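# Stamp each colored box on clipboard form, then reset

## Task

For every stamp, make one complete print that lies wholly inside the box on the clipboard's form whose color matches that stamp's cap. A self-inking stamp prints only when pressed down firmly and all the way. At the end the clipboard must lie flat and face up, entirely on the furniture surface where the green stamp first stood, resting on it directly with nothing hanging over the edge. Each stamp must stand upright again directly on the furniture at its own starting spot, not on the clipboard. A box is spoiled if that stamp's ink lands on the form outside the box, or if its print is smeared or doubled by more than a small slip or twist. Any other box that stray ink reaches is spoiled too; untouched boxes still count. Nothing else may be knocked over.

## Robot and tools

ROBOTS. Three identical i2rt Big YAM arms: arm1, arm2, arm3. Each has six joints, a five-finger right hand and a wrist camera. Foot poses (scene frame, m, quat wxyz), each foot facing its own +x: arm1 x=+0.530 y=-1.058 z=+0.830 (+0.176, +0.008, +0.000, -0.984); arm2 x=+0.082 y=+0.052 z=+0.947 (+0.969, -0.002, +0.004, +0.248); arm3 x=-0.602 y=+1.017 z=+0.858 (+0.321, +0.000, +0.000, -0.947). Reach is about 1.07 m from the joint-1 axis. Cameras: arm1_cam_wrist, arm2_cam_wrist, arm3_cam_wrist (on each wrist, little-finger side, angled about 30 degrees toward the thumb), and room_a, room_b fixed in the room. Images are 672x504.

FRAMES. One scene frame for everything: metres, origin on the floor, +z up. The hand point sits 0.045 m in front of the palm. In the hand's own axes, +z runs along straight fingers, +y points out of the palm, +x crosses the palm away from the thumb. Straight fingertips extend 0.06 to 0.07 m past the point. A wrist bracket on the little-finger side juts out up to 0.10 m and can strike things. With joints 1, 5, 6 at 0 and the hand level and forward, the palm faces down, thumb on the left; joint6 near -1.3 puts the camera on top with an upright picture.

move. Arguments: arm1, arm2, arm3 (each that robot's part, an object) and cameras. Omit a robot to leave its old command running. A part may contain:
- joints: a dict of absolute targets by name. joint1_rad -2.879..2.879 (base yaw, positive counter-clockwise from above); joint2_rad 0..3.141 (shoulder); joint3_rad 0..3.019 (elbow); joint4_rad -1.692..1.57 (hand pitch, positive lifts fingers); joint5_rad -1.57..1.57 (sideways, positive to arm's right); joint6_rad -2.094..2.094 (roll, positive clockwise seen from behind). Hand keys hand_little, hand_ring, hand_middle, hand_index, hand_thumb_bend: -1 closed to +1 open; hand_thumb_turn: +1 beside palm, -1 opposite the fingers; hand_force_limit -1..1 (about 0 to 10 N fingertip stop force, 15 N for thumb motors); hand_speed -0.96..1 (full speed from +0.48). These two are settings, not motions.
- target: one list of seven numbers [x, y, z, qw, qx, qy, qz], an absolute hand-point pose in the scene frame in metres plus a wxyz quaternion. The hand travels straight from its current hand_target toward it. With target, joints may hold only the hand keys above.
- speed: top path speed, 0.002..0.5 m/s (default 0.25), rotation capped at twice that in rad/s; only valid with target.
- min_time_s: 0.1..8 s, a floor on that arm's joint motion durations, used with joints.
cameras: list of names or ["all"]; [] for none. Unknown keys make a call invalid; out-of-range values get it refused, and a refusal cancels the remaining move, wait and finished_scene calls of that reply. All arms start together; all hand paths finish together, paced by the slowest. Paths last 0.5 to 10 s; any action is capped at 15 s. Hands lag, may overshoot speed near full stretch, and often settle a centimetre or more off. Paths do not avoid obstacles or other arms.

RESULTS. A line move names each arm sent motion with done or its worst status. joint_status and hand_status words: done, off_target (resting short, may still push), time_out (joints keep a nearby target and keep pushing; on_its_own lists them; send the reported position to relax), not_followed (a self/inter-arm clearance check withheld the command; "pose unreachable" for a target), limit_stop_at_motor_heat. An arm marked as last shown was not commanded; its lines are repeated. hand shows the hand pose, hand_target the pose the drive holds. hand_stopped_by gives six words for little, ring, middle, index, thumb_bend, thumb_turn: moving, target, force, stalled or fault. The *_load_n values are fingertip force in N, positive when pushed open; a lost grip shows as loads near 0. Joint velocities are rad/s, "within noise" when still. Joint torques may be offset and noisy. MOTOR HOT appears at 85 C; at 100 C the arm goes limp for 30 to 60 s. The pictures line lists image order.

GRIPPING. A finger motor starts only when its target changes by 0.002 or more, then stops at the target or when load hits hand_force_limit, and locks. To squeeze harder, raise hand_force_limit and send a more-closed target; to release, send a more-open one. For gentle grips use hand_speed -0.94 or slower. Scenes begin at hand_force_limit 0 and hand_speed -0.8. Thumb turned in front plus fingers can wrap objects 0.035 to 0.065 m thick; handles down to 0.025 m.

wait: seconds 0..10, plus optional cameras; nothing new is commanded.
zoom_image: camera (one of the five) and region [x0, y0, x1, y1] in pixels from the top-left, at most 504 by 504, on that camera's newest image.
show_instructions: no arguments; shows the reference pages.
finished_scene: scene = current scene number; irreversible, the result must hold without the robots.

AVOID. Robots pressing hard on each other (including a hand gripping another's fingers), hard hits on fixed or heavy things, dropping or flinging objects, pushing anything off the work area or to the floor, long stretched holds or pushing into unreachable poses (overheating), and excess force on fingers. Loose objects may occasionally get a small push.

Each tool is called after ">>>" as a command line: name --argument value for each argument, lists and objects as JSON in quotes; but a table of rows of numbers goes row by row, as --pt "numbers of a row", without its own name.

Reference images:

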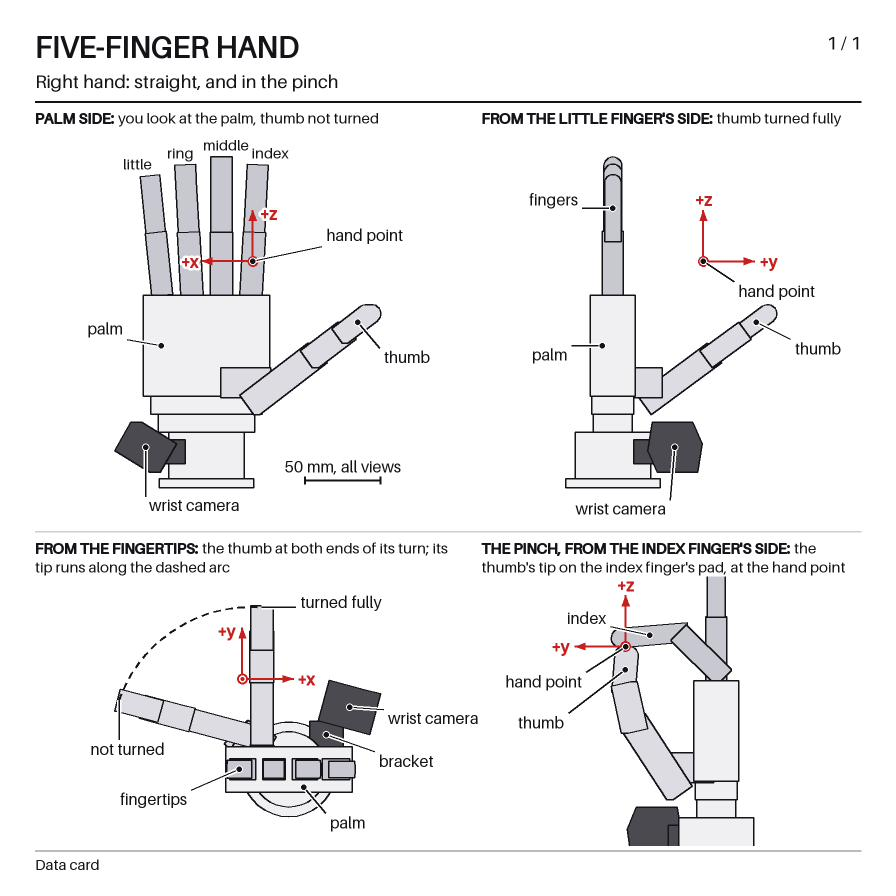

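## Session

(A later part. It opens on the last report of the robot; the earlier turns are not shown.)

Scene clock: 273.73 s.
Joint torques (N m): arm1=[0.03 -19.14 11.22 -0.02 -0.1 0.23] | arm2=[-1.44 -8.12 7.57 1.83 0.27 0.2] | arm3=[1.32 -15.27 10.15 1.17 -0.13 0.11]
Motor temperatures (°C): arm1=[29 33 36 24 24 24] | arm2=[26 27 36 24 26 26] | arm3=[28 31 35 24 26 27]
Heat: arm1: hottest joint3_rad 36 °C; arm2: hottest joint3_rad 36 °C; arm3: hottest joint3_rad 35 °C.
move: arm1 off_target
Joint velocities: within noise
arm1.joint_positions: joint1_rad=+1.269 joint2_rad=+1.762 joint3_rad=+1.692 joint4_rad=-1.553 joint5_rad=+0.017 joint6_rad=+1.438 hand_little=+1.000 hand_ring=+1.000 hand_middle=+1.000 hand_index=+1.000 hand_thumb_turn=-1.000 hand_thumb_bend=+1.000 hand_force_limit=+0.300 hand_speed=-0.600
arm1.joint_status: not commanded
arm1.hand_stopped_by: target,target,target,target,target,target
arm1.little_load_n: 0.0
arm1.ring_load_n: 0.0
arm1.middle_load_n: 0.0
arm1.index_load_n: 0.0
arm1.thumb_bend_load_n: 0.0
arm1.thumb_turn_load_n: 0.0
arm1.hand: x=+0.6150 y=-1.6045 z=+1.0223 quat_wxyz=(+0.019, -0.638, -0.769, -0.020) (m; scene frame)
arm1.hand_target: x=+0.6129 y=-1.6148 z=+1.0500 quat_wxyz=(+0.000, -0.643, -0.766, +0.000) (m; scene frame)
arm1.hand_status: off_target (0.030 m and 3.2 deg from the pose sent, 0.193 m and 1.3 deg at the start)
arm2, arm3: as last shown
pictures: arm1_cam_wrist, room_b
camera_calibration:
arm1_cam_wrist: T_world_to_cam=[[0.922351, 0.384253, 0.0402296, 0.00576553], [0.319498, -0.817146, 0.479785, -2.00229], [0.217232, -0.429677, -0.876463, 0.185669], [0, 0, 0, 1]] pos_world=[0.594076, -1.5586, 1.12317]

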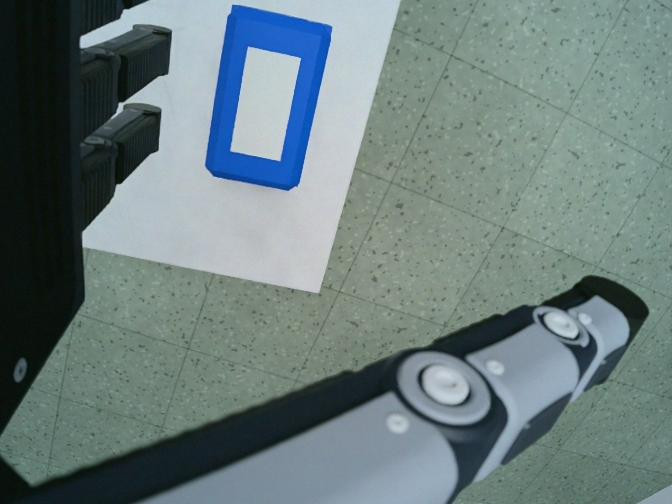

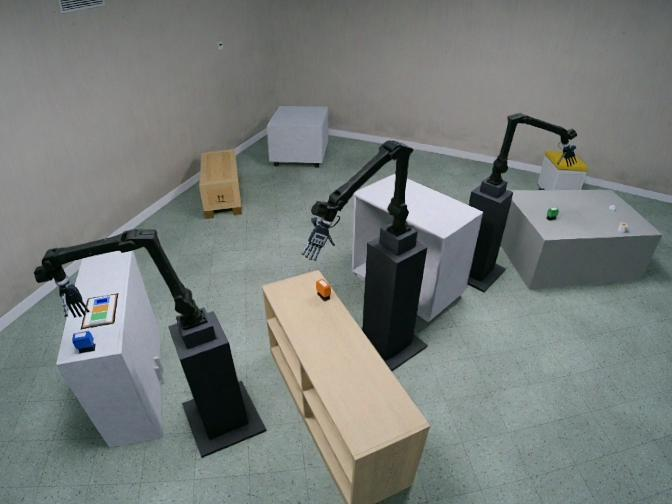

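>>> move --arm1 '{"joints": {"joint6_rad": -1.88, "hand_middle": -1.0, "hand_speed": 0.2}, "min_time_s": 3}' --cameras '[]'

>>> move --arm1 '{"target": [0.407, -1.588, 0.93, 0, 0.7431, -0.6691, 0], "speed": 0.12}' --cameras '["arm1_cam_wrist", "room_b", "room_a"]'

>>> zoom_image --camera "room_b" --region '[50, 235, 150, 365]'

Scene clock: 292.53 s.
Joint torques (N m): arm1=[-0.09 -19.55 11.26 -0.01 -0.05 0.09] | arm2=[-0.91 -8.53 7.54 1.95 0.27 0.13] | arm3=[1.32 -15.27 10.14 1.17 -0.13 0.1]
Motor temperatures (°C): arm1=[29 34 40 24 24 24] | arm2=[26 27 36 24 26 26] | arm3=[28 31 35 24 26 27]
Heat: arm1: hottest joint3_rad 40 °C; arm2: hottest joint3_rad 36 °C; arm3: hottest joint3_rad 35 °C.
move: arm1 done
Joint velocities: within noise
arm1.joint_positions: joint1_rad=+1.269 joint2_rad=+1.762 joint3_rad=+1.692 joint4_rad=-1.553 joint5_rad=+0.017 joint6_rad=-1.868 hand_little=+1.000 hand_ring=+1.000 hand_middle=-1.000 hand_index=+1.000 hand_thumb_turn=-1.000 hand_thumb_bend=+1.000 hand_force_limit=+0.300 hand_speed=+0.200
arm1.joint_status: all done
arm1.hand_stopped_by: target,target,target,target,target,target
arm1.little_load_n: 0.0
arm1.ring_load_n: 0.0
arm1.middle_load_n: 0.0
arm1.index_load_n: 0.0
arm1.thumb_bend_load_n: 0.0
arm1.thumb_turn_load_n: 0.0
arm1.hand: x=+0.4831 y=-1.5770 z=+1.0242 quat_wxyz=(-0.021, +0.819, -0.573, -0.017) (m; scene frame)
arm1.hand_target: x=+0.4811 y=-1.5871 z=+1.0499 quat_wxyz=(+0.000, +0.821, -0.570, +0.000) (m; scene frame)
arm1.hand_status: not commanded
arm2, arm3: as last shown
arm2.index_load_n: -0.5
pictures: none
No camera images: "cameras" was empty.

Scene clock: 294.37 s.
Joint torques (N m): arm1=[-0.32 -16.85 7.13 0.92 -0.05 0.3] | arm2=[-0.85 -8.47 7.6 1.73 0.23 0.13] | arm3=[1.32 -15.27 10.15 1.17 -0.13 0.1]
Motor temperatures (°C): arm1=[29 34 40 24 24 24] | arm2=[26 27 36 24 26 26] | arm3=[28 31 35 24 26 27]
Heat: arm1: hottest joint3_rad 40 °C; arm2: hottest joint3_rad 36 °C; arm3: hottest joint3_rad 35 °C.
move: arm1 off_target
Joint velocities: within noise
arm1.joint_positions: joint1_rad=+1.127 joint2_rad=+1.819 joint3_rad=+1.563 joint4_rad=-1.296 joint5_rad=+0.017 joint6_rad=-1.786 hand_little=+1.000 hand_ring=+1.000 hand_middle=-1.000 hand_index=+1.000 hand_thumb_turn=-1.000 hand_thumb_bend=+1.000 hand_force_limit=+0.300 hand_speed=+0.200
arm1.joint_status: not commanded
arm1.hand_stopped_by: target,target,target,target,target,target
arm1.little_load_n: 0.0
arm1.ring_load_n: 0.0
arm1.middle_load_n: 0.0
arm1.index_load_n: 0.0
arm1.thumb_bend_load_n: 0.0
arm1.thumb_turn_load_n: 0.0
arm1.hand: x=+0.4107 y=-1.5878 z=+0.9430 quat_wxyz=(+0.006, +0.750, -0.662, +0.004) (m; scene frame)
arm1.hand_target: x=+0.4070 y=-1.5877 z=+0.9301 quat_wxyz=(+0.000, +0.743, -0.669, +0.000) (m; scene frame)
arm1.hand_status: off_target (0.014 m and 1.4 deg from the pose sent, 0.122 m and 14.4 deg at the start)
arm2, arm3: as last shown
arm2.index_load_n: 0.0
pictures: arm1_cam_wrist, room_a, room_b
camera_calibration:
arm1_cam_wrist: T_world_to_cam=[[-0.943833, -0.329149, 0.028983, -0.16477], [-0.268489, 0.815092, 0.51336, 0.916173], [-0.192596, 0.476745, -0.857684, 1.75773], [0, 0, 0, 1]] pos_world=[0.428997, -1.63899, 1.04202]

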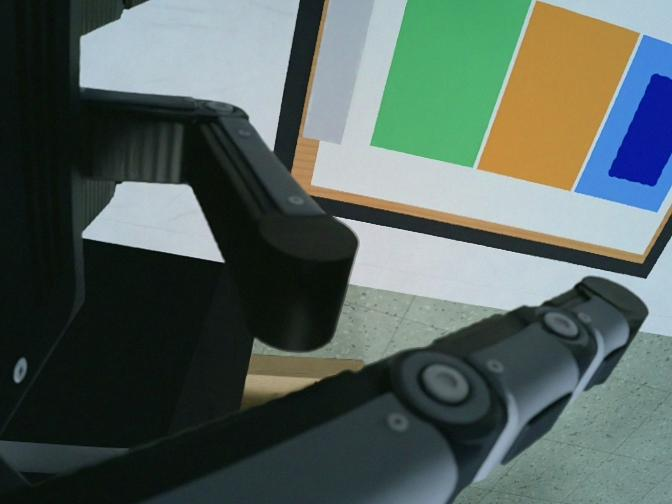

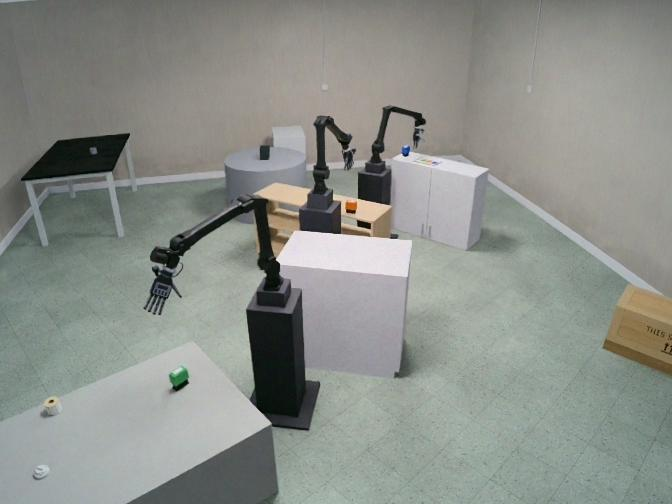

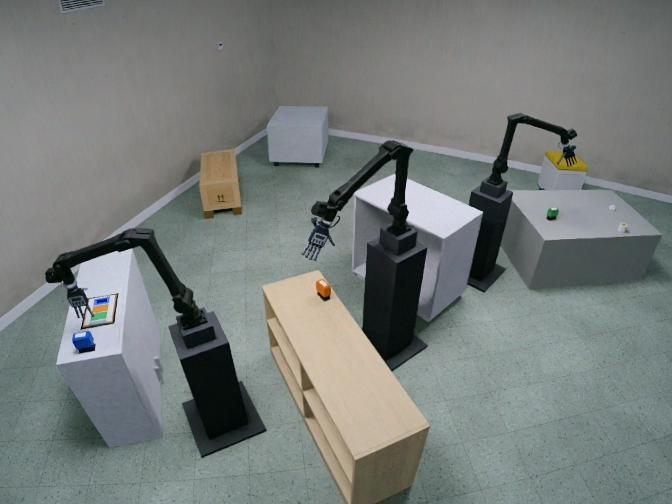

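Scaled by 3.877 from the camera's 672x504 image, which has a finer 960x720 frame.

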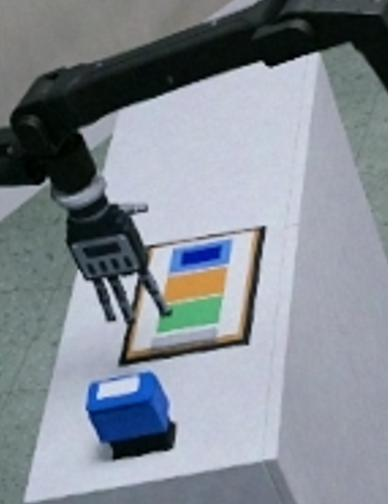

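>>> move --arm1 '{"target": [0.407, -1.588, 0.83, 0, 0.7431, -0.6691, 0], "speed": 0.08}' --cameras '["arm1_cam_wrist", "room_b"]'

>>> zoom_image --camera "room_b" --region '[60, 255, 140, 355]'

Scene clock: 298.13 s.
Joint torques (N m): arm1=[-0.03 -16.67 6.35 0.94 -0.02 0.22] | arm2=[-1.03 -8.12 7.56 1.84 0.24 0.16] | arm3=[1.32 -15.33 10.14 1.16 -0.13 0.1]
Motor temperatures (°C): arm1=[29 34 40 24 24 24] | arm2=[26 28 36 24 26 26] | arm3=[28 31 35 24 26 27]
Heat: arm1: hottest joint3_rad 40 °C; arm2: hottest joint3_rad 36 °C; arm3: hottest joint3_rad 35 °C.
move: arm1 off_target
Joint velocities: within noise
arm1.joint_positions: joint1_rad=+1.127 joint2_rad=+1.918 joint3_rad=+1.435 joint4_rad=-1.065 joint5_rad=+0.017 joint6_rad=-1.786 hand_little=+1.000 hand_ring=+1.000 hand_middle=-1.000 hand_index=+1.000 hand_thumb_turn=-1.000 hand_thumb_bend=+1.000 hand_force_limit=+0.300 hand_speed=+0.200
arm1.joint_status: not commanded
arm1.hand_stopped_by: target,target,target,target,target,target
arm1.little_load_n: 0.0
arm1.ring_load_n: 0.0
arm1.middle_load_n: 0.0
arm1.index_load_n: 0.0
arm1.thumb_bend_load_n: 0.0
arm1.thumb_turn_load_n: 0.0
arm1.hand: x=+0.4120 y=-1.5915 z=+0.8454 quat_wxyz=(+0.008, +0.750, -0.662, +0.005) (m; scene frame)
arm1.hand_target: x=+0.4071 y=-1.5876 z=+0.8302 quat_wxyz=(+0.000, +0.743, -0.669, +0.000) (m; scene frame)
arm1.hand_status: off_target (0.017 m and 1.6 deg from the pose sent, 0.113 m and 1.4 deg at the start)
arm2.joint_positions: joint1_rad=-1.707 joint2_rad=+1.552 joint3_rad=+0.988 joint4_rad=-0.455 joint5_rad=-0.012 joint6_rad=-1.258 hand_little=+1.000 hand_ring=+1.000 hand_middle=+1.000 hand_index=+1.000 hand_thumb_turn=+1.000 hand_thumb_bend=+1.000 hand_force_limit=+0.000 hand_speed=-0.800
arm2.joint_status: not commanded
arm2.hand_stopped_by: target,target,target,target,target,target
arm2.little_load_n: 0.0
arm2.ring_load_n: 0.0
arm2.middle_load_n: 0.0
arm2.index_load_n: 0.0
arm2.thumb_bend_load_n: 0.0
arm2.thumb_turn_load_n: 0.0
arm2.hand: x=+0.2203 y=-0.4366 z=+1.0013 quat_wxyz=(+0.117, +0.700, -0.660, +0.248) (m; scene frame)
arm2.hand_target: x=+0.2199 y=-0.4400 z=+1.0001 quat_wxyz=(+0.120, +0.693, -0.664, +0.253) (m; scene frame)
arm2.hand_status: not commanded
arm3.joint_positions: joint1_rad=-2.241 joint2_rad=+1.661 joint3_rad=+1.401 joint4_rad=-0.738 joint5_rad=-0.006 joint6_rad=-1.274 hand_little=+1.000 hand_ring=+1.000 hand_middle=+1.000 hand_index=+1.000 hand_thumb_turn=+1.000 hand_thumb_bend=+1.000 hand_force_limit=+0.000 hand_speed=-0.800
arm3.joint_status: not commanded
arm3.hand_stopped_by: target,target,target,target,target,target
arm3.little_load_n: 0.0
arm3.ring_load_n: 0.0
arm3.middle_load_n: 0.0
arm3.index_load_n: 0.0
arm3.thumb_bend_load_n: 0.0
arm3.thumb_turn_load_n: 0.5
arm3.hand: x=-0.5434 y=+1.6146 z=+1.0099 quat_wxyz=(+0.227, -0.775, -0.565, -0.168) (m; scene frame)
arm3.hand_target: x=-0.5500 y=+1.6196 z=+1.0000 quat_wxyz=(+0.228, -0.777, -0.564, -0.163) (m; scene frame)
arm3.hand_status: not commanded
pictures: arm1_cam_wrist, room_b
camera_calibration:
arm1_cam_wrist: T_world_to_cam=[[-0.943984, -0.328534, 0.0309711, -0.16254], [-0.267888, 0.817753, 0.509427, 0.976933], [-0.192691, 0.472594, -0.859956, 1.6712], [0, 0, 0, 1]] pos_world=[0.430298, -1.64209, 0.944516]

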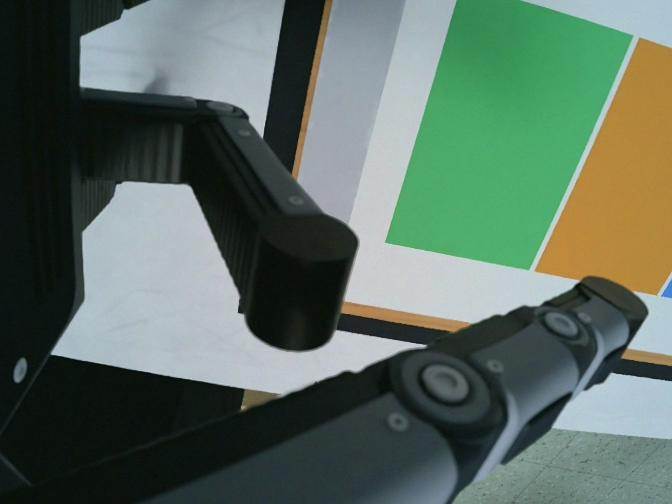

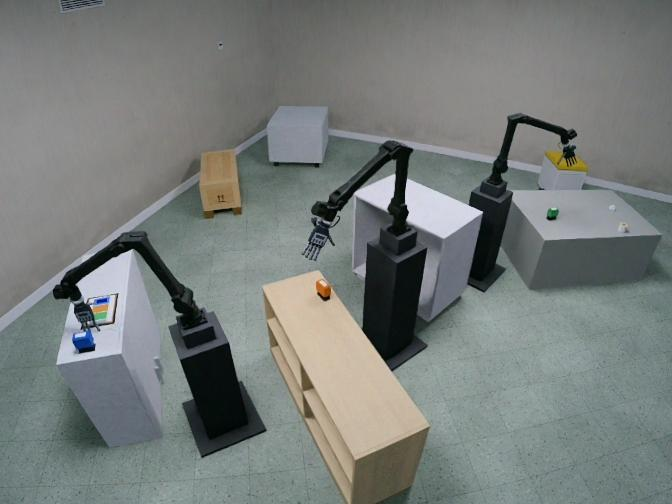

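Scaled by 5.040 from the camera's 672x504 image, which has a finer 960x720 frame.

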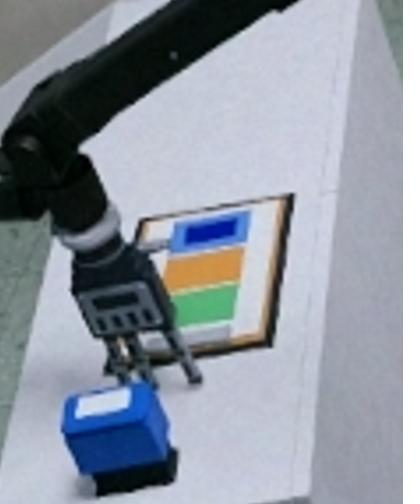

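>>> move --arm1 '{"target": [0.405, -1.586, 0.812, 0, 0.7431, -0.6691, 0], "speed": 0.05}' --cameras '["arm1_cam_wrist", "room_b"]'

>>> zoom_image --camera "room_b" --region '[60, 275, 120, 335]'

Scene clock: 299.77 s.
Joint torques (N m): arm1=[-1.03 -15.44 5.45 1.36 -0.04 0.21] | arm2=[-1.49 -8.18 7.47 2.04 0.26 0.16] | arm3=[1.32 -15.33 10.14 1.17 -0.13 0.1]
Motor temperatures (°C): arm1=[29 34 40 24 24 24] | arm2=[26 28 36 24 26 26] | arm3=[28 31 35 24 26 27]
Heat: arm1: hottest joint3_rad 40 °C; arm2: hottest joint3_rad 36 °C; arm3: hottest joint3_rad 35 °C.
move: arm1 off_target
Joint velocities: within noise
arm1.joint_positions: joint1_rad=+1.126 joint2_rad=+1.921 joint3_rad=+1.422 joint4_rad=-1.034 joint5_rad=+0.017 joint6_rad=-1.786 hand_little=+1.000 hand_ring=+1.000 hand_middle=-1.000 hand_index=+1.000 hand_thumb_turn=-1.000 hand_thumb_bend=+1.000 hand_force_limit=+0.300 hand_speed=+0.200
arm1.joint_status: not commanded
arm1.hand_stopped_by: target,target,target,target,target,target
arm1.little_load_n: 0.0
arm1.ring_load_n: 0.0
arm1.middle_load_n: 0.0
arm1.index_load_n: 0.0
arm1.thumb_bend_load_n: -0.5
arm1.thumb_turn_load_n: 0.0
arm1.hand: x=+0.4116 y=-1.5930 z=+0.8390 quat_wxyz=(+0.014, +0.749, -0.662, +0.010) (m; scene frame)
arm1.hand_target: x=+0.4055 y=-1.5849 z=+0.8129 quat_wxyz=(+0.000, +0.743, -0.669, +0.000) (m; scene frame)
arm1.hand_status: off_target (0.029 m and 2.2 deg from the pose sent, 0.035 m and 1.6 deg at the start)
arm2, arm3: as last shown
arm3.thumb_turn_load_n: 0.0
pictures: arm1_cam_wrist, room_b
camera_calibration:
arm1_cam_wrist: T_world_to_cam=[[-0.944272, -0.327164, 0.0362445, -0.165291], [-0.266673, 0.824899, 0.498424, 1.00148], [-0.192964, 0.460982, -0.866175, 1.65321], [0, 0, 0, 1]] pos_world=[0.429998, -1.6423, 0.938799]

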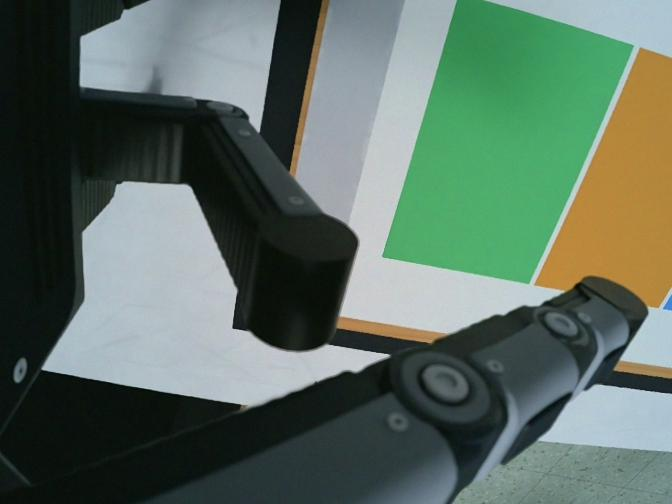

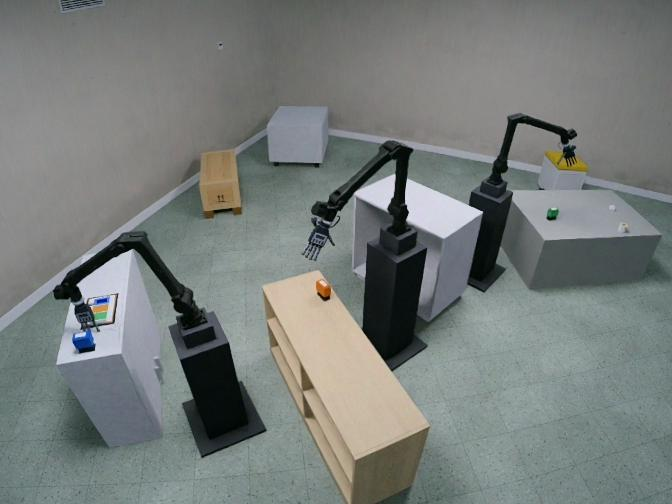

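Scaled by 8.400 from the camera's 672x504 image, which has a finer 960x720 frame.

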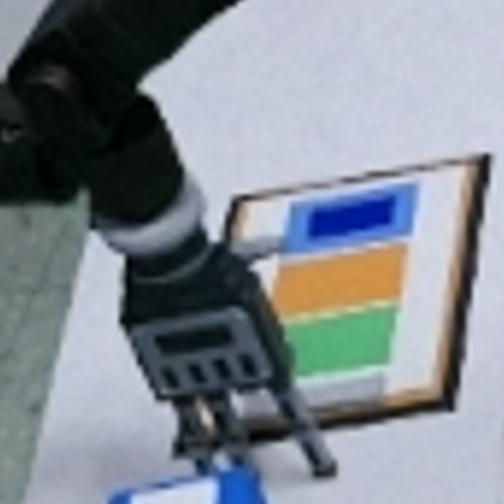

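>>> move --arm1 '{"target": [0.38, -1.588, 0.820, 0, 0.7431, -0.6691, 0], "speed": 0.05}' --cameras '[]'

>>> move --arm1 '{"target": [0.31, -1.595, 0.820, 0, 0.7431, -0.6691, 0], "speed": 0.05}' --cameras '["arm1_cam_wrist", "room_b"]'

>>> zoom_image --camera "room_b" --region '[60, 255, 140, 355]'

Scene clock: 302.40 s.
Joint torques (N m): arm1=[-1.2 -15.33 7.56 0.42 0.38 0.02] | arm2=[-1.38 -8.7 7.38 1.8 0.26 0.16] | arm3=[1.26 -15.27 10.14 1.17 -0.14 0.1]
Motor temperatures (°C): arm1=[29 34 39 24 24 24] | arm2=[26 28 36 24 26 26] | arm3=[28 31 35 24 26 27]
Heat: arm1: hottest joint3_rad 39 °C; arm2: hottest joint3_rad 36 °C; arm3: hottest joint3_rad 35 °C.
move: arm1 off_target
Joint velocities: within noise
arm1.joint_positions: joint1_rad=+1.088 joint2_rad=+1.921 joint3_rad=+1.422 joint4_rad=-1.034 joint5_rad=+0.008 joint6_rad=-1.809 hand_little=+1.000 hand_ring=+1.000 hand_middle=-1.000 hand_index=+1.000 hand_thumb_turn=-1.000 hand_thumb_bend=+1.000 hand_force_limit=+0.300 hand_speed=+0.200
arm1.joint_status: not commanded
arm1.hand_stopped_by: target,target,target,target,target,target
arm1.little_load_n: 0.0
arm1.ring_load_n: 0.0
arm1.middle_load_n: 0.0
arm1.index_load_n: 0.0
arm1.thumb_bend_load_n: 0.0
arm1.thumb_turn_load_n: 0.0
arm1.hand: x=+0.3925 y=-1.5898 z=+0.8381 quat_wxyz=(+0.011, +0.744, -0.668, +0.013) (m; scene frame)
arm1.hand_target: x=+0.3804 y=-1.5871 z=+0.8203 quat_wxyz=(+0.000, +0.743, -0.669, +0.000) (m; scene frame)
arm1.hand_status: off_target (0.022 m and 1.9 deg from the pose sent, 0.037 m and 2.2 deg at the start)
arm2, arm3: as last shown
pictures: none
No camera images: "cameras" was empty.

Scene clock: 304.43 s.
Joint torques (N m): arm1=[-2.2 -15.03 9.28 0.5 0.74 0.05] | arm2=[-0.97 -7.88 7.54 1.96 0.28 0.17] | arm3=[1.26 -15.27 10.15 1.17 -0.14 0.1]
Motor temperatures (°C): arm1=[29 34 39 24 24 24] | arm2=[26 28 36 24 26 26] | arm3=[28 31 35 24 26 27]
Heat: arm1: hottest joint3_rad 39 °C; arm2: hottest joint3_rad 36 °C; arm3: hottest joint3_rad 35 °C.
move: arm1 off_target
Joint velocities: within noise
arm1.joint_positions: joint1_rad=+0.981 joint2_rad=+1.953 joint3_rad=+1.478 joint4_rad=-1.066 joint5_rad=-0.002 joint6_rad=-1.926 hand_little=+1.000 hand_ring=+1.000 hand_middle=-1.000 hand_index=+1.000 hand_thumb_turn=-1.000 hand_thumb_bend=+1.000 hand_force_limit=+0.300 hand_speed=+0.200
arm1.joint_status: not commanded
arm1.hand_stopped_by: target,target,target,target,target,target
arm1.little_load_n: 0.0
arm1.ring_load_n: 0.5
arm1.middle_load_n: 0.0
arm1.index_load_n: 0.0
arm1.thumb_bend_load_n: -0.5
arm1.thumb_turn_load_n: 0.0
arm1.hand: x=+0.3320 y=-1.5926 z=+0.8387 quat_wxyz=(+0.006, +0.748, -0.664, +0.014) (m; scene frame)
arm1.hand_target: x=+0.3107 y=-1.5936 z=+0.8205 quat_wxyz=(+0.000, +0.743, -0.669, +0.000) (m; scene frame)
arm1.hand_status: off_target (0.029 m and 1.9 deg from the pose sent, 0.085 m and 2.0 deg at the start)
arm2, arm3: as last shown
pictures: arm1_cam_wrist, room_b
camera_calibration:
arm1_cam_wrist: T_world_to_cam=[[-0.946243, -0.322836, 0.0200306, -0.219273], [-0.270379, 0.823443, 0.498836, 0.978525], [-0.177536, 0.466604, -0.866465, 1.64152], [0, 0, 0, 1]] pos_world=[0.348515, -1.64249, 0.938585]

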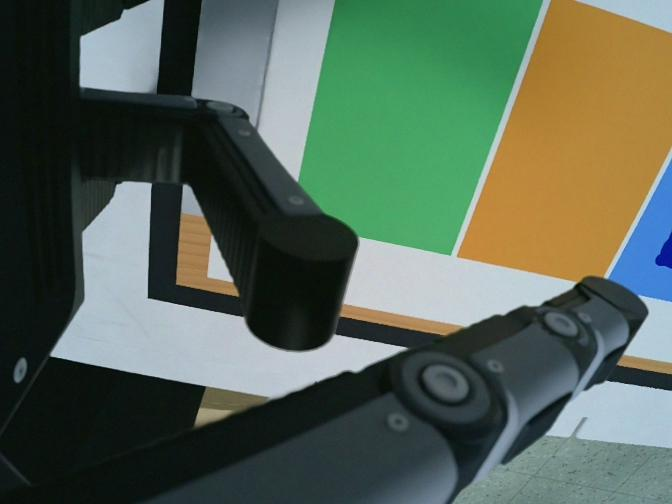

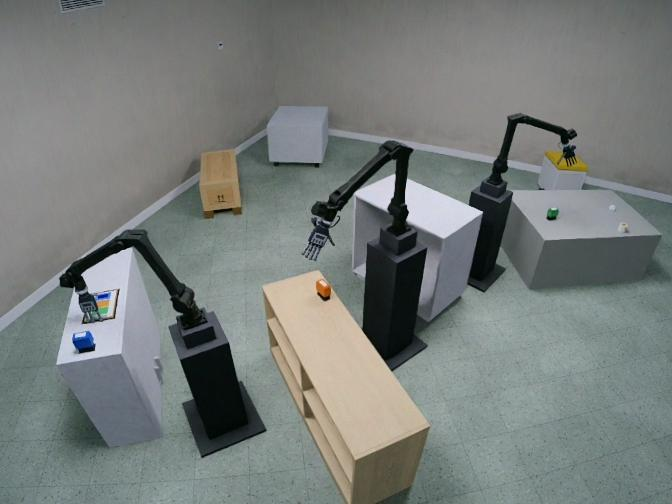

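Scaled by 5.040 from the camera's 672x504 image, which has a finer 960x720 frame.

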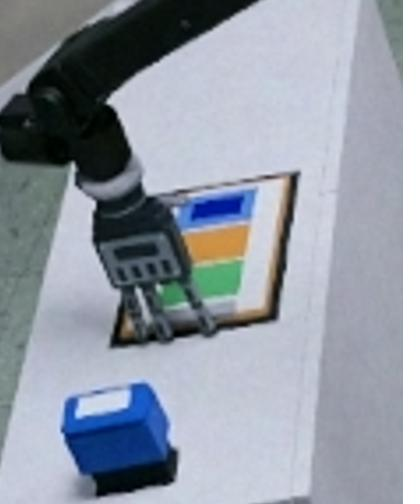

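>>> move --arm1 '{"target": [0.222, -1.606, 0.820, 0, 0.7431, -0.6691, 0], "speed": 0.05}' --cameras '["arm1_cam_wrist", "room_b"]'

>>> zoom_image --camera "room_b" --region '[60, 235, 160, 355]'

Scene clock: 307.40 s.
Joint torques (N m): arm1=[-1.67 -15.91 9.77 0.62 0.78 0.02] | arm2=[-1.32 -7.94 7.51 1.83 0.26 0.16] | arm3=[1.32 -15.27 10.14 1.17 -0.13 0.1]
Motor temperatures (°C): arm1=[29 33 39 24 25 24] | arm2=[26 28 36 24 26 26] | arm3=[28 31 35 24 26 27]
Heat: arm1: hottest joint3_rad 39 °C; arm2: hottest joint3_rad 36 °C; arm3: hottest joint3_rad 35 °C.
move: arm1 off_target
Joint velocities: within noise
arm1.joint_positions: joint1_rad=+0.848 joint2_rad=+2.041 joint3_rad=+1.631 joint4_rad=-1.134 joint5_rad=-0.004 joint6_rad=-2.057 hand_little=+1.000 hand_ring=+1.000 hand_middle=-1.000 hand_index=+1.000 hand_thumb_turn=-1.000 hand_thumb_bend=+1.000 hand_force_limit=+0.300 hand_speed=+0.200
arm1.joint_status: not commanded
arm1.hand_stopped_by: target,target,target,target,target,target
arm1.little_load_n: 0.0
arm1.ring_load_n: 0.0
arm1.middle_load_n: 0.0
arm1.index_load_n: 0.0
arm1.thumb_bend_load_n: 0.0
arm1.thumb_turn_load_n: 0.0
arm1.hand: x=+0.2461 y=-1.6049 z=+0.8403 quat_wxyz=(+0.005, +0.747, -0.665, +0.012) (m; scene frame)
arm1.hand_target: x=+0.2230 y=-1.6043 z=+0.8205 quat_wxyz=(+0.000, +0.743, -0.669, +0.000) (m; scene frame)
arm1.hand_status: off_target (0.032 m and 1.7 deg from the pose sent, 0.112 m and 1.9 deg at the start)
arm2, arm3: as last shown
arm2.index_load_n: -0.5
pictures: arm1_cam_wrist, room_b
camera_calibration:
arm1_cam_wrist: T_world_to_cam=[[-0.946692, -0.321557, 0.0193908, -0.301781], [-0.268891, 0.82192, 0.502141, 0.959193], [-0.177405, 0.470159, -0.864568, 1.63745], [0, 0, 0, 1]] pos_world=[0.262717, -1.65528, 0.939891]

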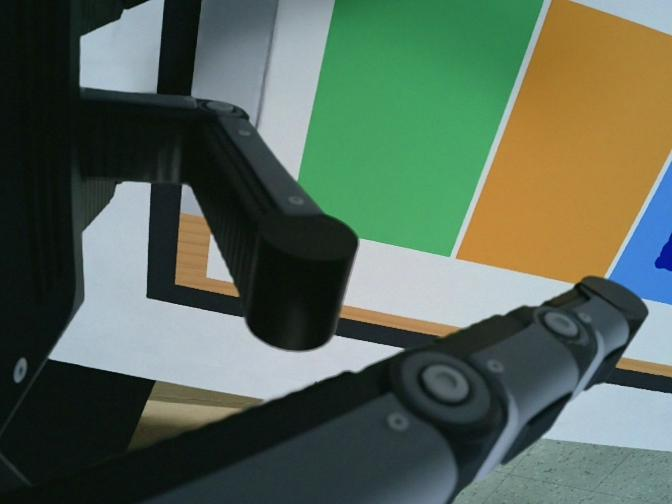

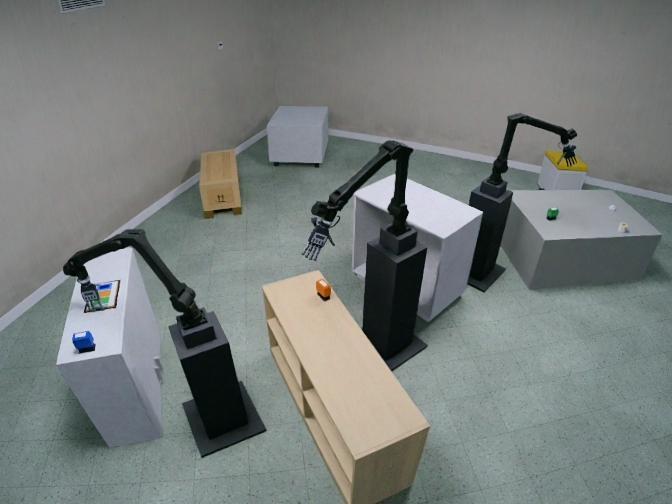

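Scaled by 4.200 from the camera's 672x504 image, which has a finer 960x720 frame.

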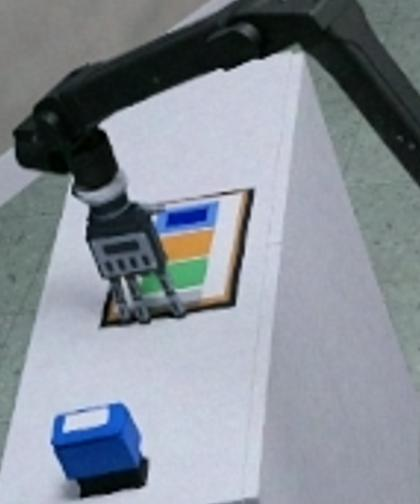

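>>> move --arm1 '{"target": [0.235, -1.604, 0.95, 0, 0.7431, -0.6691, 0], "speed": 0.1}' --cameras '[]'

>>> move --arm1 '{"target": [0.2115, -1.70, 0.95, 0, 0.0523, -0.9986, 0], "speed": 0.12}' --cameras '["arm1_cam_wrist", "room_b"]'

>>> zoom_image --camera "room_b" --region '[50, 225, 150, 345]'

Scene clock: 313.77 s.
Joint torques (N m): arm1=[1.2 -22.3 10.77 0.08 0.05 0.21] | arm2=[-0.91 -8.12 7.57 1.88 0.27 0.15] | arm3=[1.32 -15.27 10.15 1.17 -0.14 0.1]
Motor temperatures (°C): arm1=[29 33 40 24 25 24] | arm2=[26 28 36 24 26 26] | arm3=[28 31 35 24 26 27]
Heat: arm1: hottest joint3_rad 40 °C; arm2: hottest joint3_rad 36 °C; arm3: hottest joint3_rad 35 °C.
move: arm1 off_target
Joint velocities: within noise
arm1.joint_positions: joint1_rad=+0.832 joint2_rad=+1.992 joint3_rad=+1.780 joint4_rad=-1.400 joint5_rad=+0.013 joint6_rad=-2.059 hand_little=+1.000 hand_ring=+1.000 hand_middle=-1.000 hand_index=+1.000 hand_thumb_turn=-1.000 hand_thumb_bend=+1.000 hand_force_limit=+0.300 hand_speed=+0.200
arm1.joint_status: not commanded
arm1.hand_stopped_by: target,target,target,target,target,target
arm1.little_load_n: 0.0
arm1.ring_load_n: 0.0
arm1.middle_load_n: 0.0
arm1.index_load_n: 0.0
arm1.thumb_bend_load_n: 0.0
arm1.thumb_turn_load_n: 0.0
arm1.hand: x=+0.2367 y=-1.5895 z=+0.9240 quat_wxyz=(-0.024, +0.743, -0.669, -0.008) (m; scene frame)
arm1.hand_target: x=+0.2354 y=-1.6030 z=+0.9499 quat_wxyz=(+0.000, +0.743, -0.669, +0.000) (m; scene frame)
arm1.hand_status: off_target (0.030 m and 2.9 deg from the pose sent, 0.110 m and 1.7 deg at the start)
arm2, arm3: as last shown
arm2.ring_load_n: -0.5
arm2.index_load_n: 0.0
pictures: none
No camera images: "cameras" was empty.

Scene clock: 321.17 s.
Joint torques (N m): arm1=[-0.79 -23.94 11.4 0.38 -0.1 0.27] | arm2=[-1.14 -8.06 7.45 2.03 0.28 0.14] | arm3=[1.32 -15.27 10.15 1.17 -0.13 0.1]
Motor temperatures (°C): arm1=[29 33 40 24 25 24] | arm2=[26 28 36 24 26 26] | arm3=[28 31 35 24 26 27]
Heat: arm1: hottest joint3_rad 40 °C; arm2: hottest joint3_rad 36 °C; arm3: hottest joint3_rad 35 °C.
move: arm1 off_target
Joint velocities: within noise
arm1.joint_positions: joint1_rad=+0.784 joint2_rad=+2.481 joint3_rad=+2.754 joint4_rad=-1.677 joint5_rad=+0.018 joint6_rad=-0.569 hand_little=+1.000 hand_ring=+1.000 hand_middle=-1.000 hand_index=+1.000 hand_thumb_turn=-1.000 hand_thumb_bend=+1.000 hand_force_limit=+0.300 hand_speed=+0.200
arm1.joint_status: not commanded
arm1.hand_stopped_by: target,target,target,target,target,target
arm1.little_load_n: 0.0
arm1.ring_load_n: 0.0
arm1.middle_load_n: 0.0
arm1.index_load_n: 0.0
arm1.thumb_bend_load_n: 0.0
arm1.thumb_turn_load_n: 0.0
arm1.hand: x=+0.2210 y=-1.6969 z=+0.9594 quat_wxyz=(+0.039, +0.066, -0.995, +0.068) (m; scene frame)
arm1.hand_target: x=+0.2122 y=-1.6987 z=+0.9495 quat_wxyz=(+0.038, +0.054, -0.995, +0.068) (m; scene frame)
arm1.hand_status: off_target (0.014 m and 9.1 deg from the pose sent, 0.116 m and 90.0 deg at the start; a joint's target at an end of its range on 104 of 222 steps)
arm2, arm3: as last shown
arm2.ring_load_n: 0.0
pictures: arm1_cam_wrist, room_b
camera_calibration:
arm1_cam_wrist: T_world_to_cam=[[-0.339896, 0.936449, -0.0867973, 1.74509], [0.838095, 0.34348, 0.423814, -0.0131394], [0.426694, 0.0713087, -0.901581, 1.00448], [0, 0, 0, 1]] pos_world=[0.175556, -1.7013, 1.06266]

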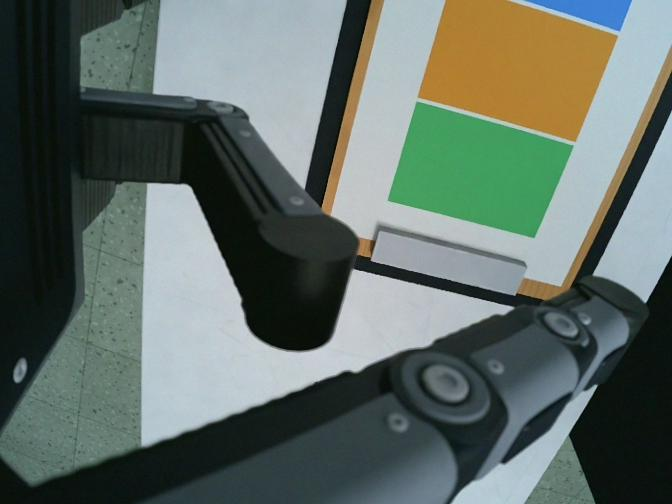

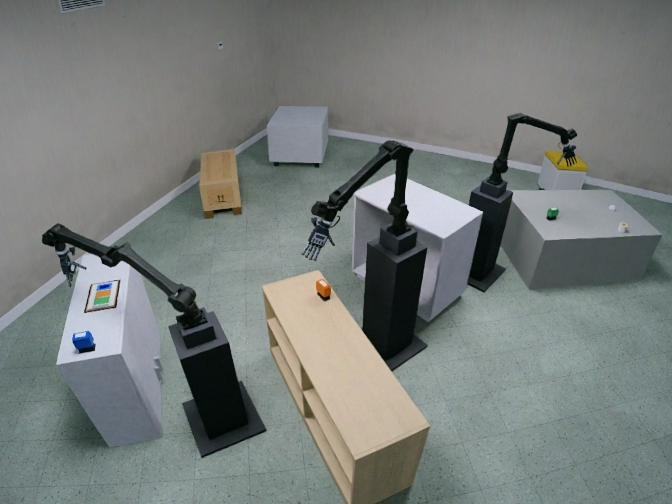

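Scaled by 4.200 from the camera's 672x504 image, which has a finer 960x720 frame.

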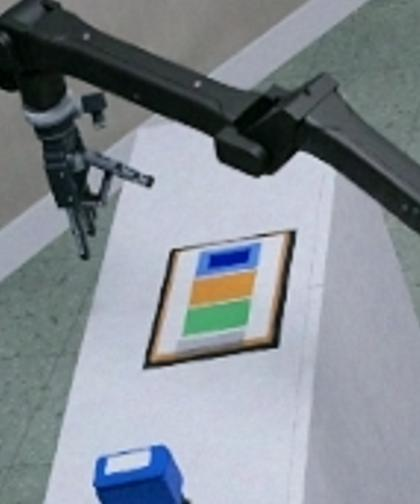

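>>> move --arm1 '{"target": [0.2115, -1.70, 0.855, 0, 0.0523, -0.9986, 0], "speed": 0.1}' --cameras '["arm1_cam_wrist", "room_b"]'

>>> zoom_image --camera "room_b" --region '[50, 225, 150, 345]'

Scene clock: 324.03 s.
Joint torques (N m): arm1=[-0.67 -25.93 11.44 0.2 -0.12 0.31] | arm2=[-0.85 -7.88 7.73 1.87 0.26 0.19] | arm3=[1.26 -15.27 10.14 1.17 -0.13 0.1]
Motor temperatures (°C): arm1=[29 33 41 24 25 24] | arm2=[26 28 36 24 26 26] | arm3=[28 31 35 24 26 27]
Heat: arm1: hottest joint3_rad 41 °C; arm2: hottest joint3_rad 36 °C; arm3: hottest joint3_rad 35 °C.
move: arm1 off_target
Joint velocities: within noise
arm1.joint_positions: joint1_rad=+0.782 joint2_rad=+2.646 joint3_rad=+2.804 joint4_rad=-1.677 joint5_rad=+0.017 joint6_rad=-0.567 hand_little=+1.000 hand_ring=+1.000 hand_middle=-1.000 hand_index=+1.000 hand_thumb_turn=-1.000 hand_thumb_bend=+1.000 hand_force_limit=+0.300 hand_speed=+0.200
arm1.joint_status: not commanded
arm1.hand_stopped_by: target,target,target,target,target,target
arm1.little_load_n: 0.0
arm1.ring_load_n: 0.0
arm1.middle_load_n: 0.0
arm1.index_load_n: 0.0
arm1.thumb_bend_load_n: 0.0
arm1.thumb_turn_load_n: 0.0
arm1.hand: x=+0.2203 y=-1.6986 z=+0.8629 quat_wxyz=(+0.011, +0.065, -0.998, +0.018) (m; scene frame)
arm1.hand_target: x=+0.2120 y=-1.6988 z=+0.8547 quat_wxyz=(+0.011, +0.053, -0.998, +0.020) (m; scene frame)
arm1.hand_status: off_target (0.012 m and 2.9 deg from the pose sent, 0.105 m and 9.1 deg at the start; a joint's target at an end of its range on 42 of 54 steps)
arm2, arm3: as last shown
pictures: arm1_cam_wrist, room_b
camera_calibration:
arm1_cam_wrist: T_world_to_cam=[[-0.334573, 0.942348, -0.00633455, 1.67749], [0.816582, 0.293263, 0.497183, -0.114953], [0.470377, 0.161171, -0.867623, 1.03153], [0, 0, 0, 1]] pos_world=[0.169901, -1.71332, 0.962759]

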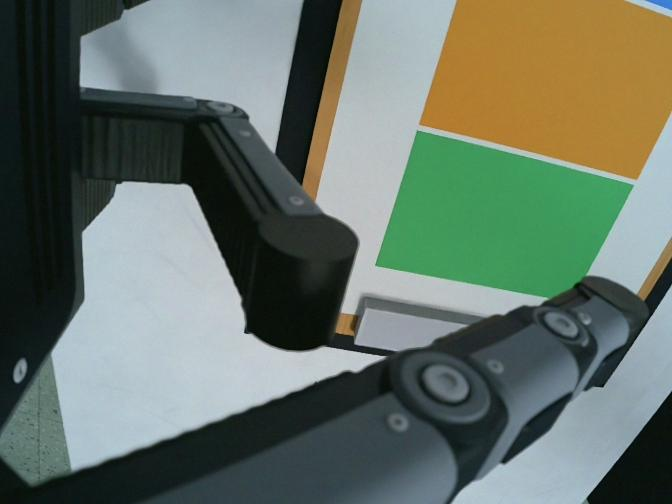

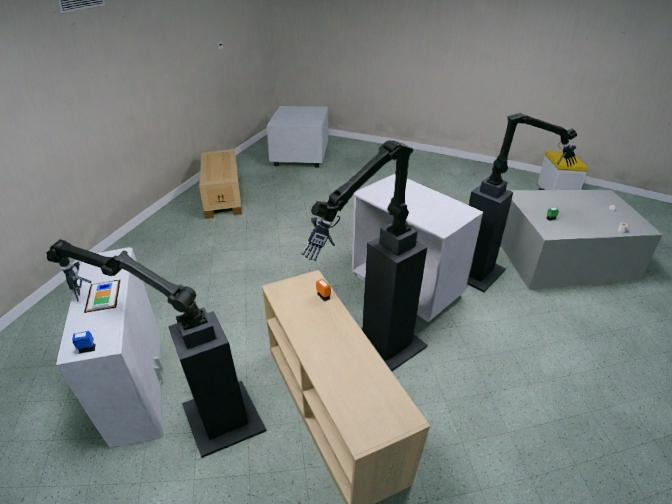

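Scaled by 4.200 from the camera's 672x504 image, which has a finer 960x720 frame.

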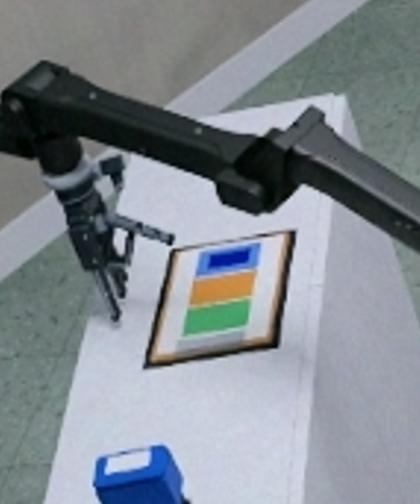

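>>> move --arm1 '{"target": [0.2115, -1.70, 0.826, 0, 0.0523, -0.9986, 0], "speed": 0.05}' --cameras '[]'

>>> move --arm1 '{"target": [0.205, -1.64, 0.826, 0, 0.0523, -0.9986, 0], "speed": 0.05}' --cameras '["arm1_cam_wrist", "room_b"]'

>>> zoom_image --camera "room_b" --region '[50, 225, 150, 345]'

Scene clock: 326.97 s.
Joint torques (N m): arm1=[-0.21 -24.82 10.81 0.42 -0.08 0.3] | arm2=[-1.44 -8.41 7.57 1.76 0.25 0.18] | arm3=[1.32 -15.27 10.15 1.17 -0.14 0.1]
Motor temperatures (°C): arm1=[29 34 41 24 25 24] | arm2=[26 28 36 24 26 26] | arm3=[28 31 35 24 26 27]
Heat: arm1: hottest joint3_rad 41 °C; arm2: hottest joint3_rad 36 °C; arm3: hottest joint3_rad 35 °C.
move: arm1 off_target
Joint velocities: within noise
arm1.joint_positions: joint1_rad=+0.781 joint2_rad=+2.686 joint3_rad=+2.841 joint4_rad=-1.680 joint5_rad=+0.016 joint6_rad=-0.565 hand_little=+1.000 hand_ring=+1.000 hand_middle=-1.000 hand_index=+1.000 hand_thumb_turn=-1.000 hand_thumb_bend=+1.000 hand_force_limit=+0.300 hand_speed=+0.200
arm1.joint_status: not commanded
arm1.hand_stopped_by: target,target,target,target,target,target
arm1.little_load_n: 0.0
arm1.ring_load_n: 0.0
arm1.middle_load_n: 0.0
arm1.index_load_n: 0.0
arm1.thumb_bend_load_n: 0.0
arm1.thumb_turn_load_n: 0.0
arm1.hand: x=+0.2192 y=-1.7013 z=+0.8473 quat_wxyz=(+0.010, +0.064, -0.998, +0.016) (m; scene frame)
arm1.hand_target: x=+0.2123 y=-1.6987 z=+0.8260 quat_wxyz=(+0.005, +0.053, -0.999, +0.009) (m; scene frame)
arm1.hand_status: off_target (0.023 m and 2.5 deg from the pose sent, 0.038 m and 2.9 deg at the start; a joint's target at an end of its range on 26 of 38 steps)
arm2.joint_positions: joint1_rad=-1.707 joint2_rad=+1.552 joint3_rad=+0.988 joint4_rad=-0.455 joint5_rad=-0.012 joint6_rad=-1.258 hand_little=+1.000 hand_ring=+1.000 hand_middle=+1.000 hand_index=+1.000 hand_thumb_turn=+1.000 hand_thumb_bend=+1.000 hand_force_limit=+0.000 hand_speed=-0.800
arm2.joint_status: not commanded
arm2.hand_stopped_by: target,target,target,target,target,target
arm2.little_load_n: 0.0
arm2.ring_load_n: 0.0
arm2.middle_load_n: 0.0
arm2.index_load_n: -0.5
arm2.thumb_bend_load_n: 0.0
arm2.thumb_turn_load_n: 0.0
arm2.hand: x=+0.2203 y=-0.4366 z=+1.0013 quat_wxyz=(+0.117, +0.700, -0.660, +0.248) (m; scene frame)
arm2.hand_target: x=+0.2199 y=-0.4400 z=+1.0001 quat_wxyz=(+0.120, +0.693, -0.664, +0.253) (m; scene frame)
arm2.hand_status: not commanded
arm3.joint_positions: joint1_rad=-2.241 joint2_rad=+1.661 joint3_rad=+1.401 joint4_rad=-0.738 joint5_rad=-0.006 joint6_rad=-1.274 hand_little=+1.000 hand_ring=+1.000 hand_middle=+1.000 hand_index=+1.000 hand_thumb_turn=+1.000 hand_thumb_bend=+1.000 hand_force_limit=+0.000 hand_speed=-0.800
arm3.joint_status: not commanded
arm3.hand_stopped_by: target,target,target,target,target,target
arm3.little_load_n: 0.0
arm3.ring_load_n: 0.0
arm3.middle_load_n: 0.0
arm3.index_load_n: 0.0
arm3.thumb_bend_load_n: 0.0
arm3.thumb_turn_load_n: 0.0
arm3.hand: x=-0.5434 y=+1.6146 z=+1.0099 quat_wxyz=(+0.227, -0.775, -0.565, -0.168) (m; scene frame)
arm3.hand_target: x=-0.5500 y=+1.6196 z=+1.0000 quat_wxyz=(+0.228, -0.777, -0.564, -0.163) (m; scene frame)
arm3.hand_status: not commanded
pictures: none
No camera images: "cameras" was empty.

Scene clock: 328.83 s.
Joint torques (N m): arm1=[-1.32 -25.76 5.53 0.51 0.24 0.06] | arm2=[-1.2 -8 7.49 1.84 0.26 0.14] | arm3=[1.32 -15.33 10.15 1.17 -0.13 0.1]
Motor temperatures (°C): arm1=[29 34 41 24 25 24] | arm2=[26 28 36 24 26 26] | arm3=[28 31 35 24 26 27]
Heat: arm1: hottest joint3_rad 41 °C; arm2: hottest joint3_rad 36 °C; arm3: hottest joint3_rad 35 °C.
move: arm1 off_target
Joint velocities: within noise
arm1.joint_positions: joint1_rad=+0.746 joint2_rad=+2.415 joint3_rad=+2.310 joint4_rad=-1.418 joint5_rad=+0.007 joint6_rad=-0.586 hand_little=+1.000 hand_ring=+1.000 hand_middle=-1.000 hand_index=+1.000 hand_thumb_turn=-1.000 hand_thumb_bend=+1.000 hand_force_limit=+0.300 hand_speed=+0.200
arm1.joint_status: not commanded
arm1.hand_stopped_by: target,target,target,target,target,target
arm1.little_load_n: 0.0
arm1.ring_load_n: 0.5
arm1.middle_load_n: 0.0
arm1.index_load_n: 0.5
arm1.thumb_bend_load_n: 0.0
arm1.thumb_turn_load_n: 0.0
arm1.hand: x=+0.2147 y=-1.6559 z=+0.8432 quat_wxyz=(+0.007, +0.057, -0.998, +0.018) (m; scene frame)
arm1.hand_target: x=+0.2054 y=-1.6400 z=+0.8264 quat_wxyz=(+0.000, +0.052, -0.999, +0.000) (m; scene frame)
arm1.hand_status: off_target (0.025 m and 2.3 deg from the pose sent, 0.066 m and 2.5 deg at the start)
arm2, arm3: as last shown
arm2.index_load_n: 0.0
pictures: arm1_cam_wrist, room_b
camera_calibration:
arm1_cam_wrist: T_world_to_cam=[[-0.319389, 0.947578, -0.00930814, 1.64308], [0.816419, 0.280141, 0.504956, -0.141378], [0.481093, 0.153678, -0.863095, 0.99165], [0, 0, 0, 1]] pos_world=[0.16313, -1.66974, 0.942571]

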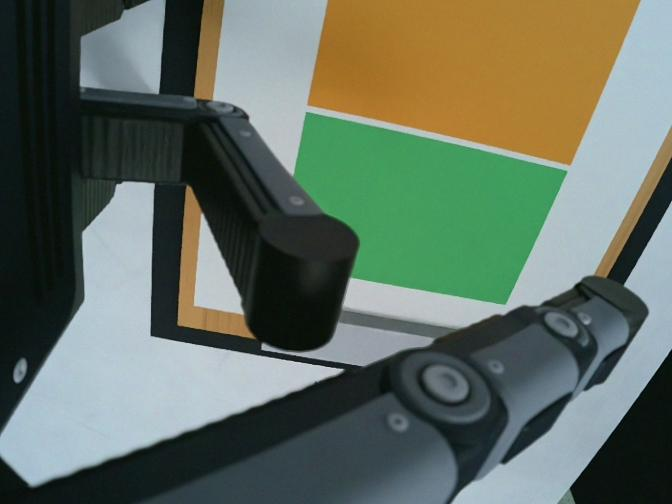

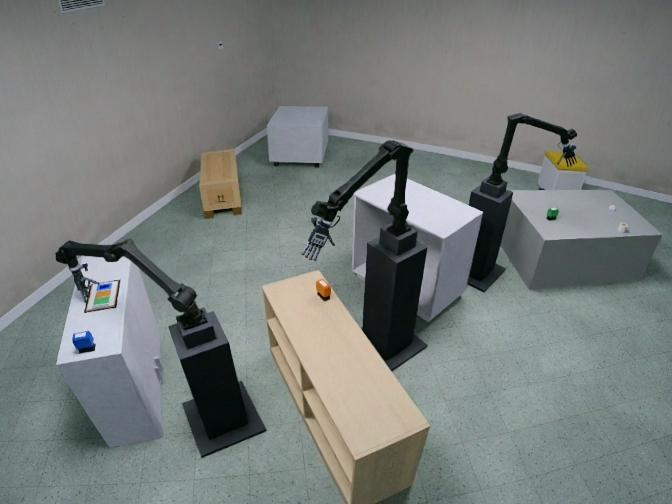

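Scaled by 4.200 from the camera's 672x504 image, which has a finer 960x720 frame.

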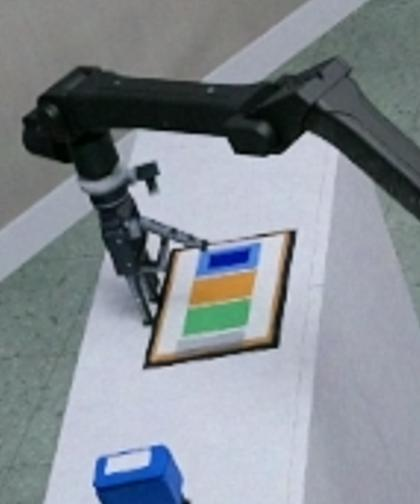

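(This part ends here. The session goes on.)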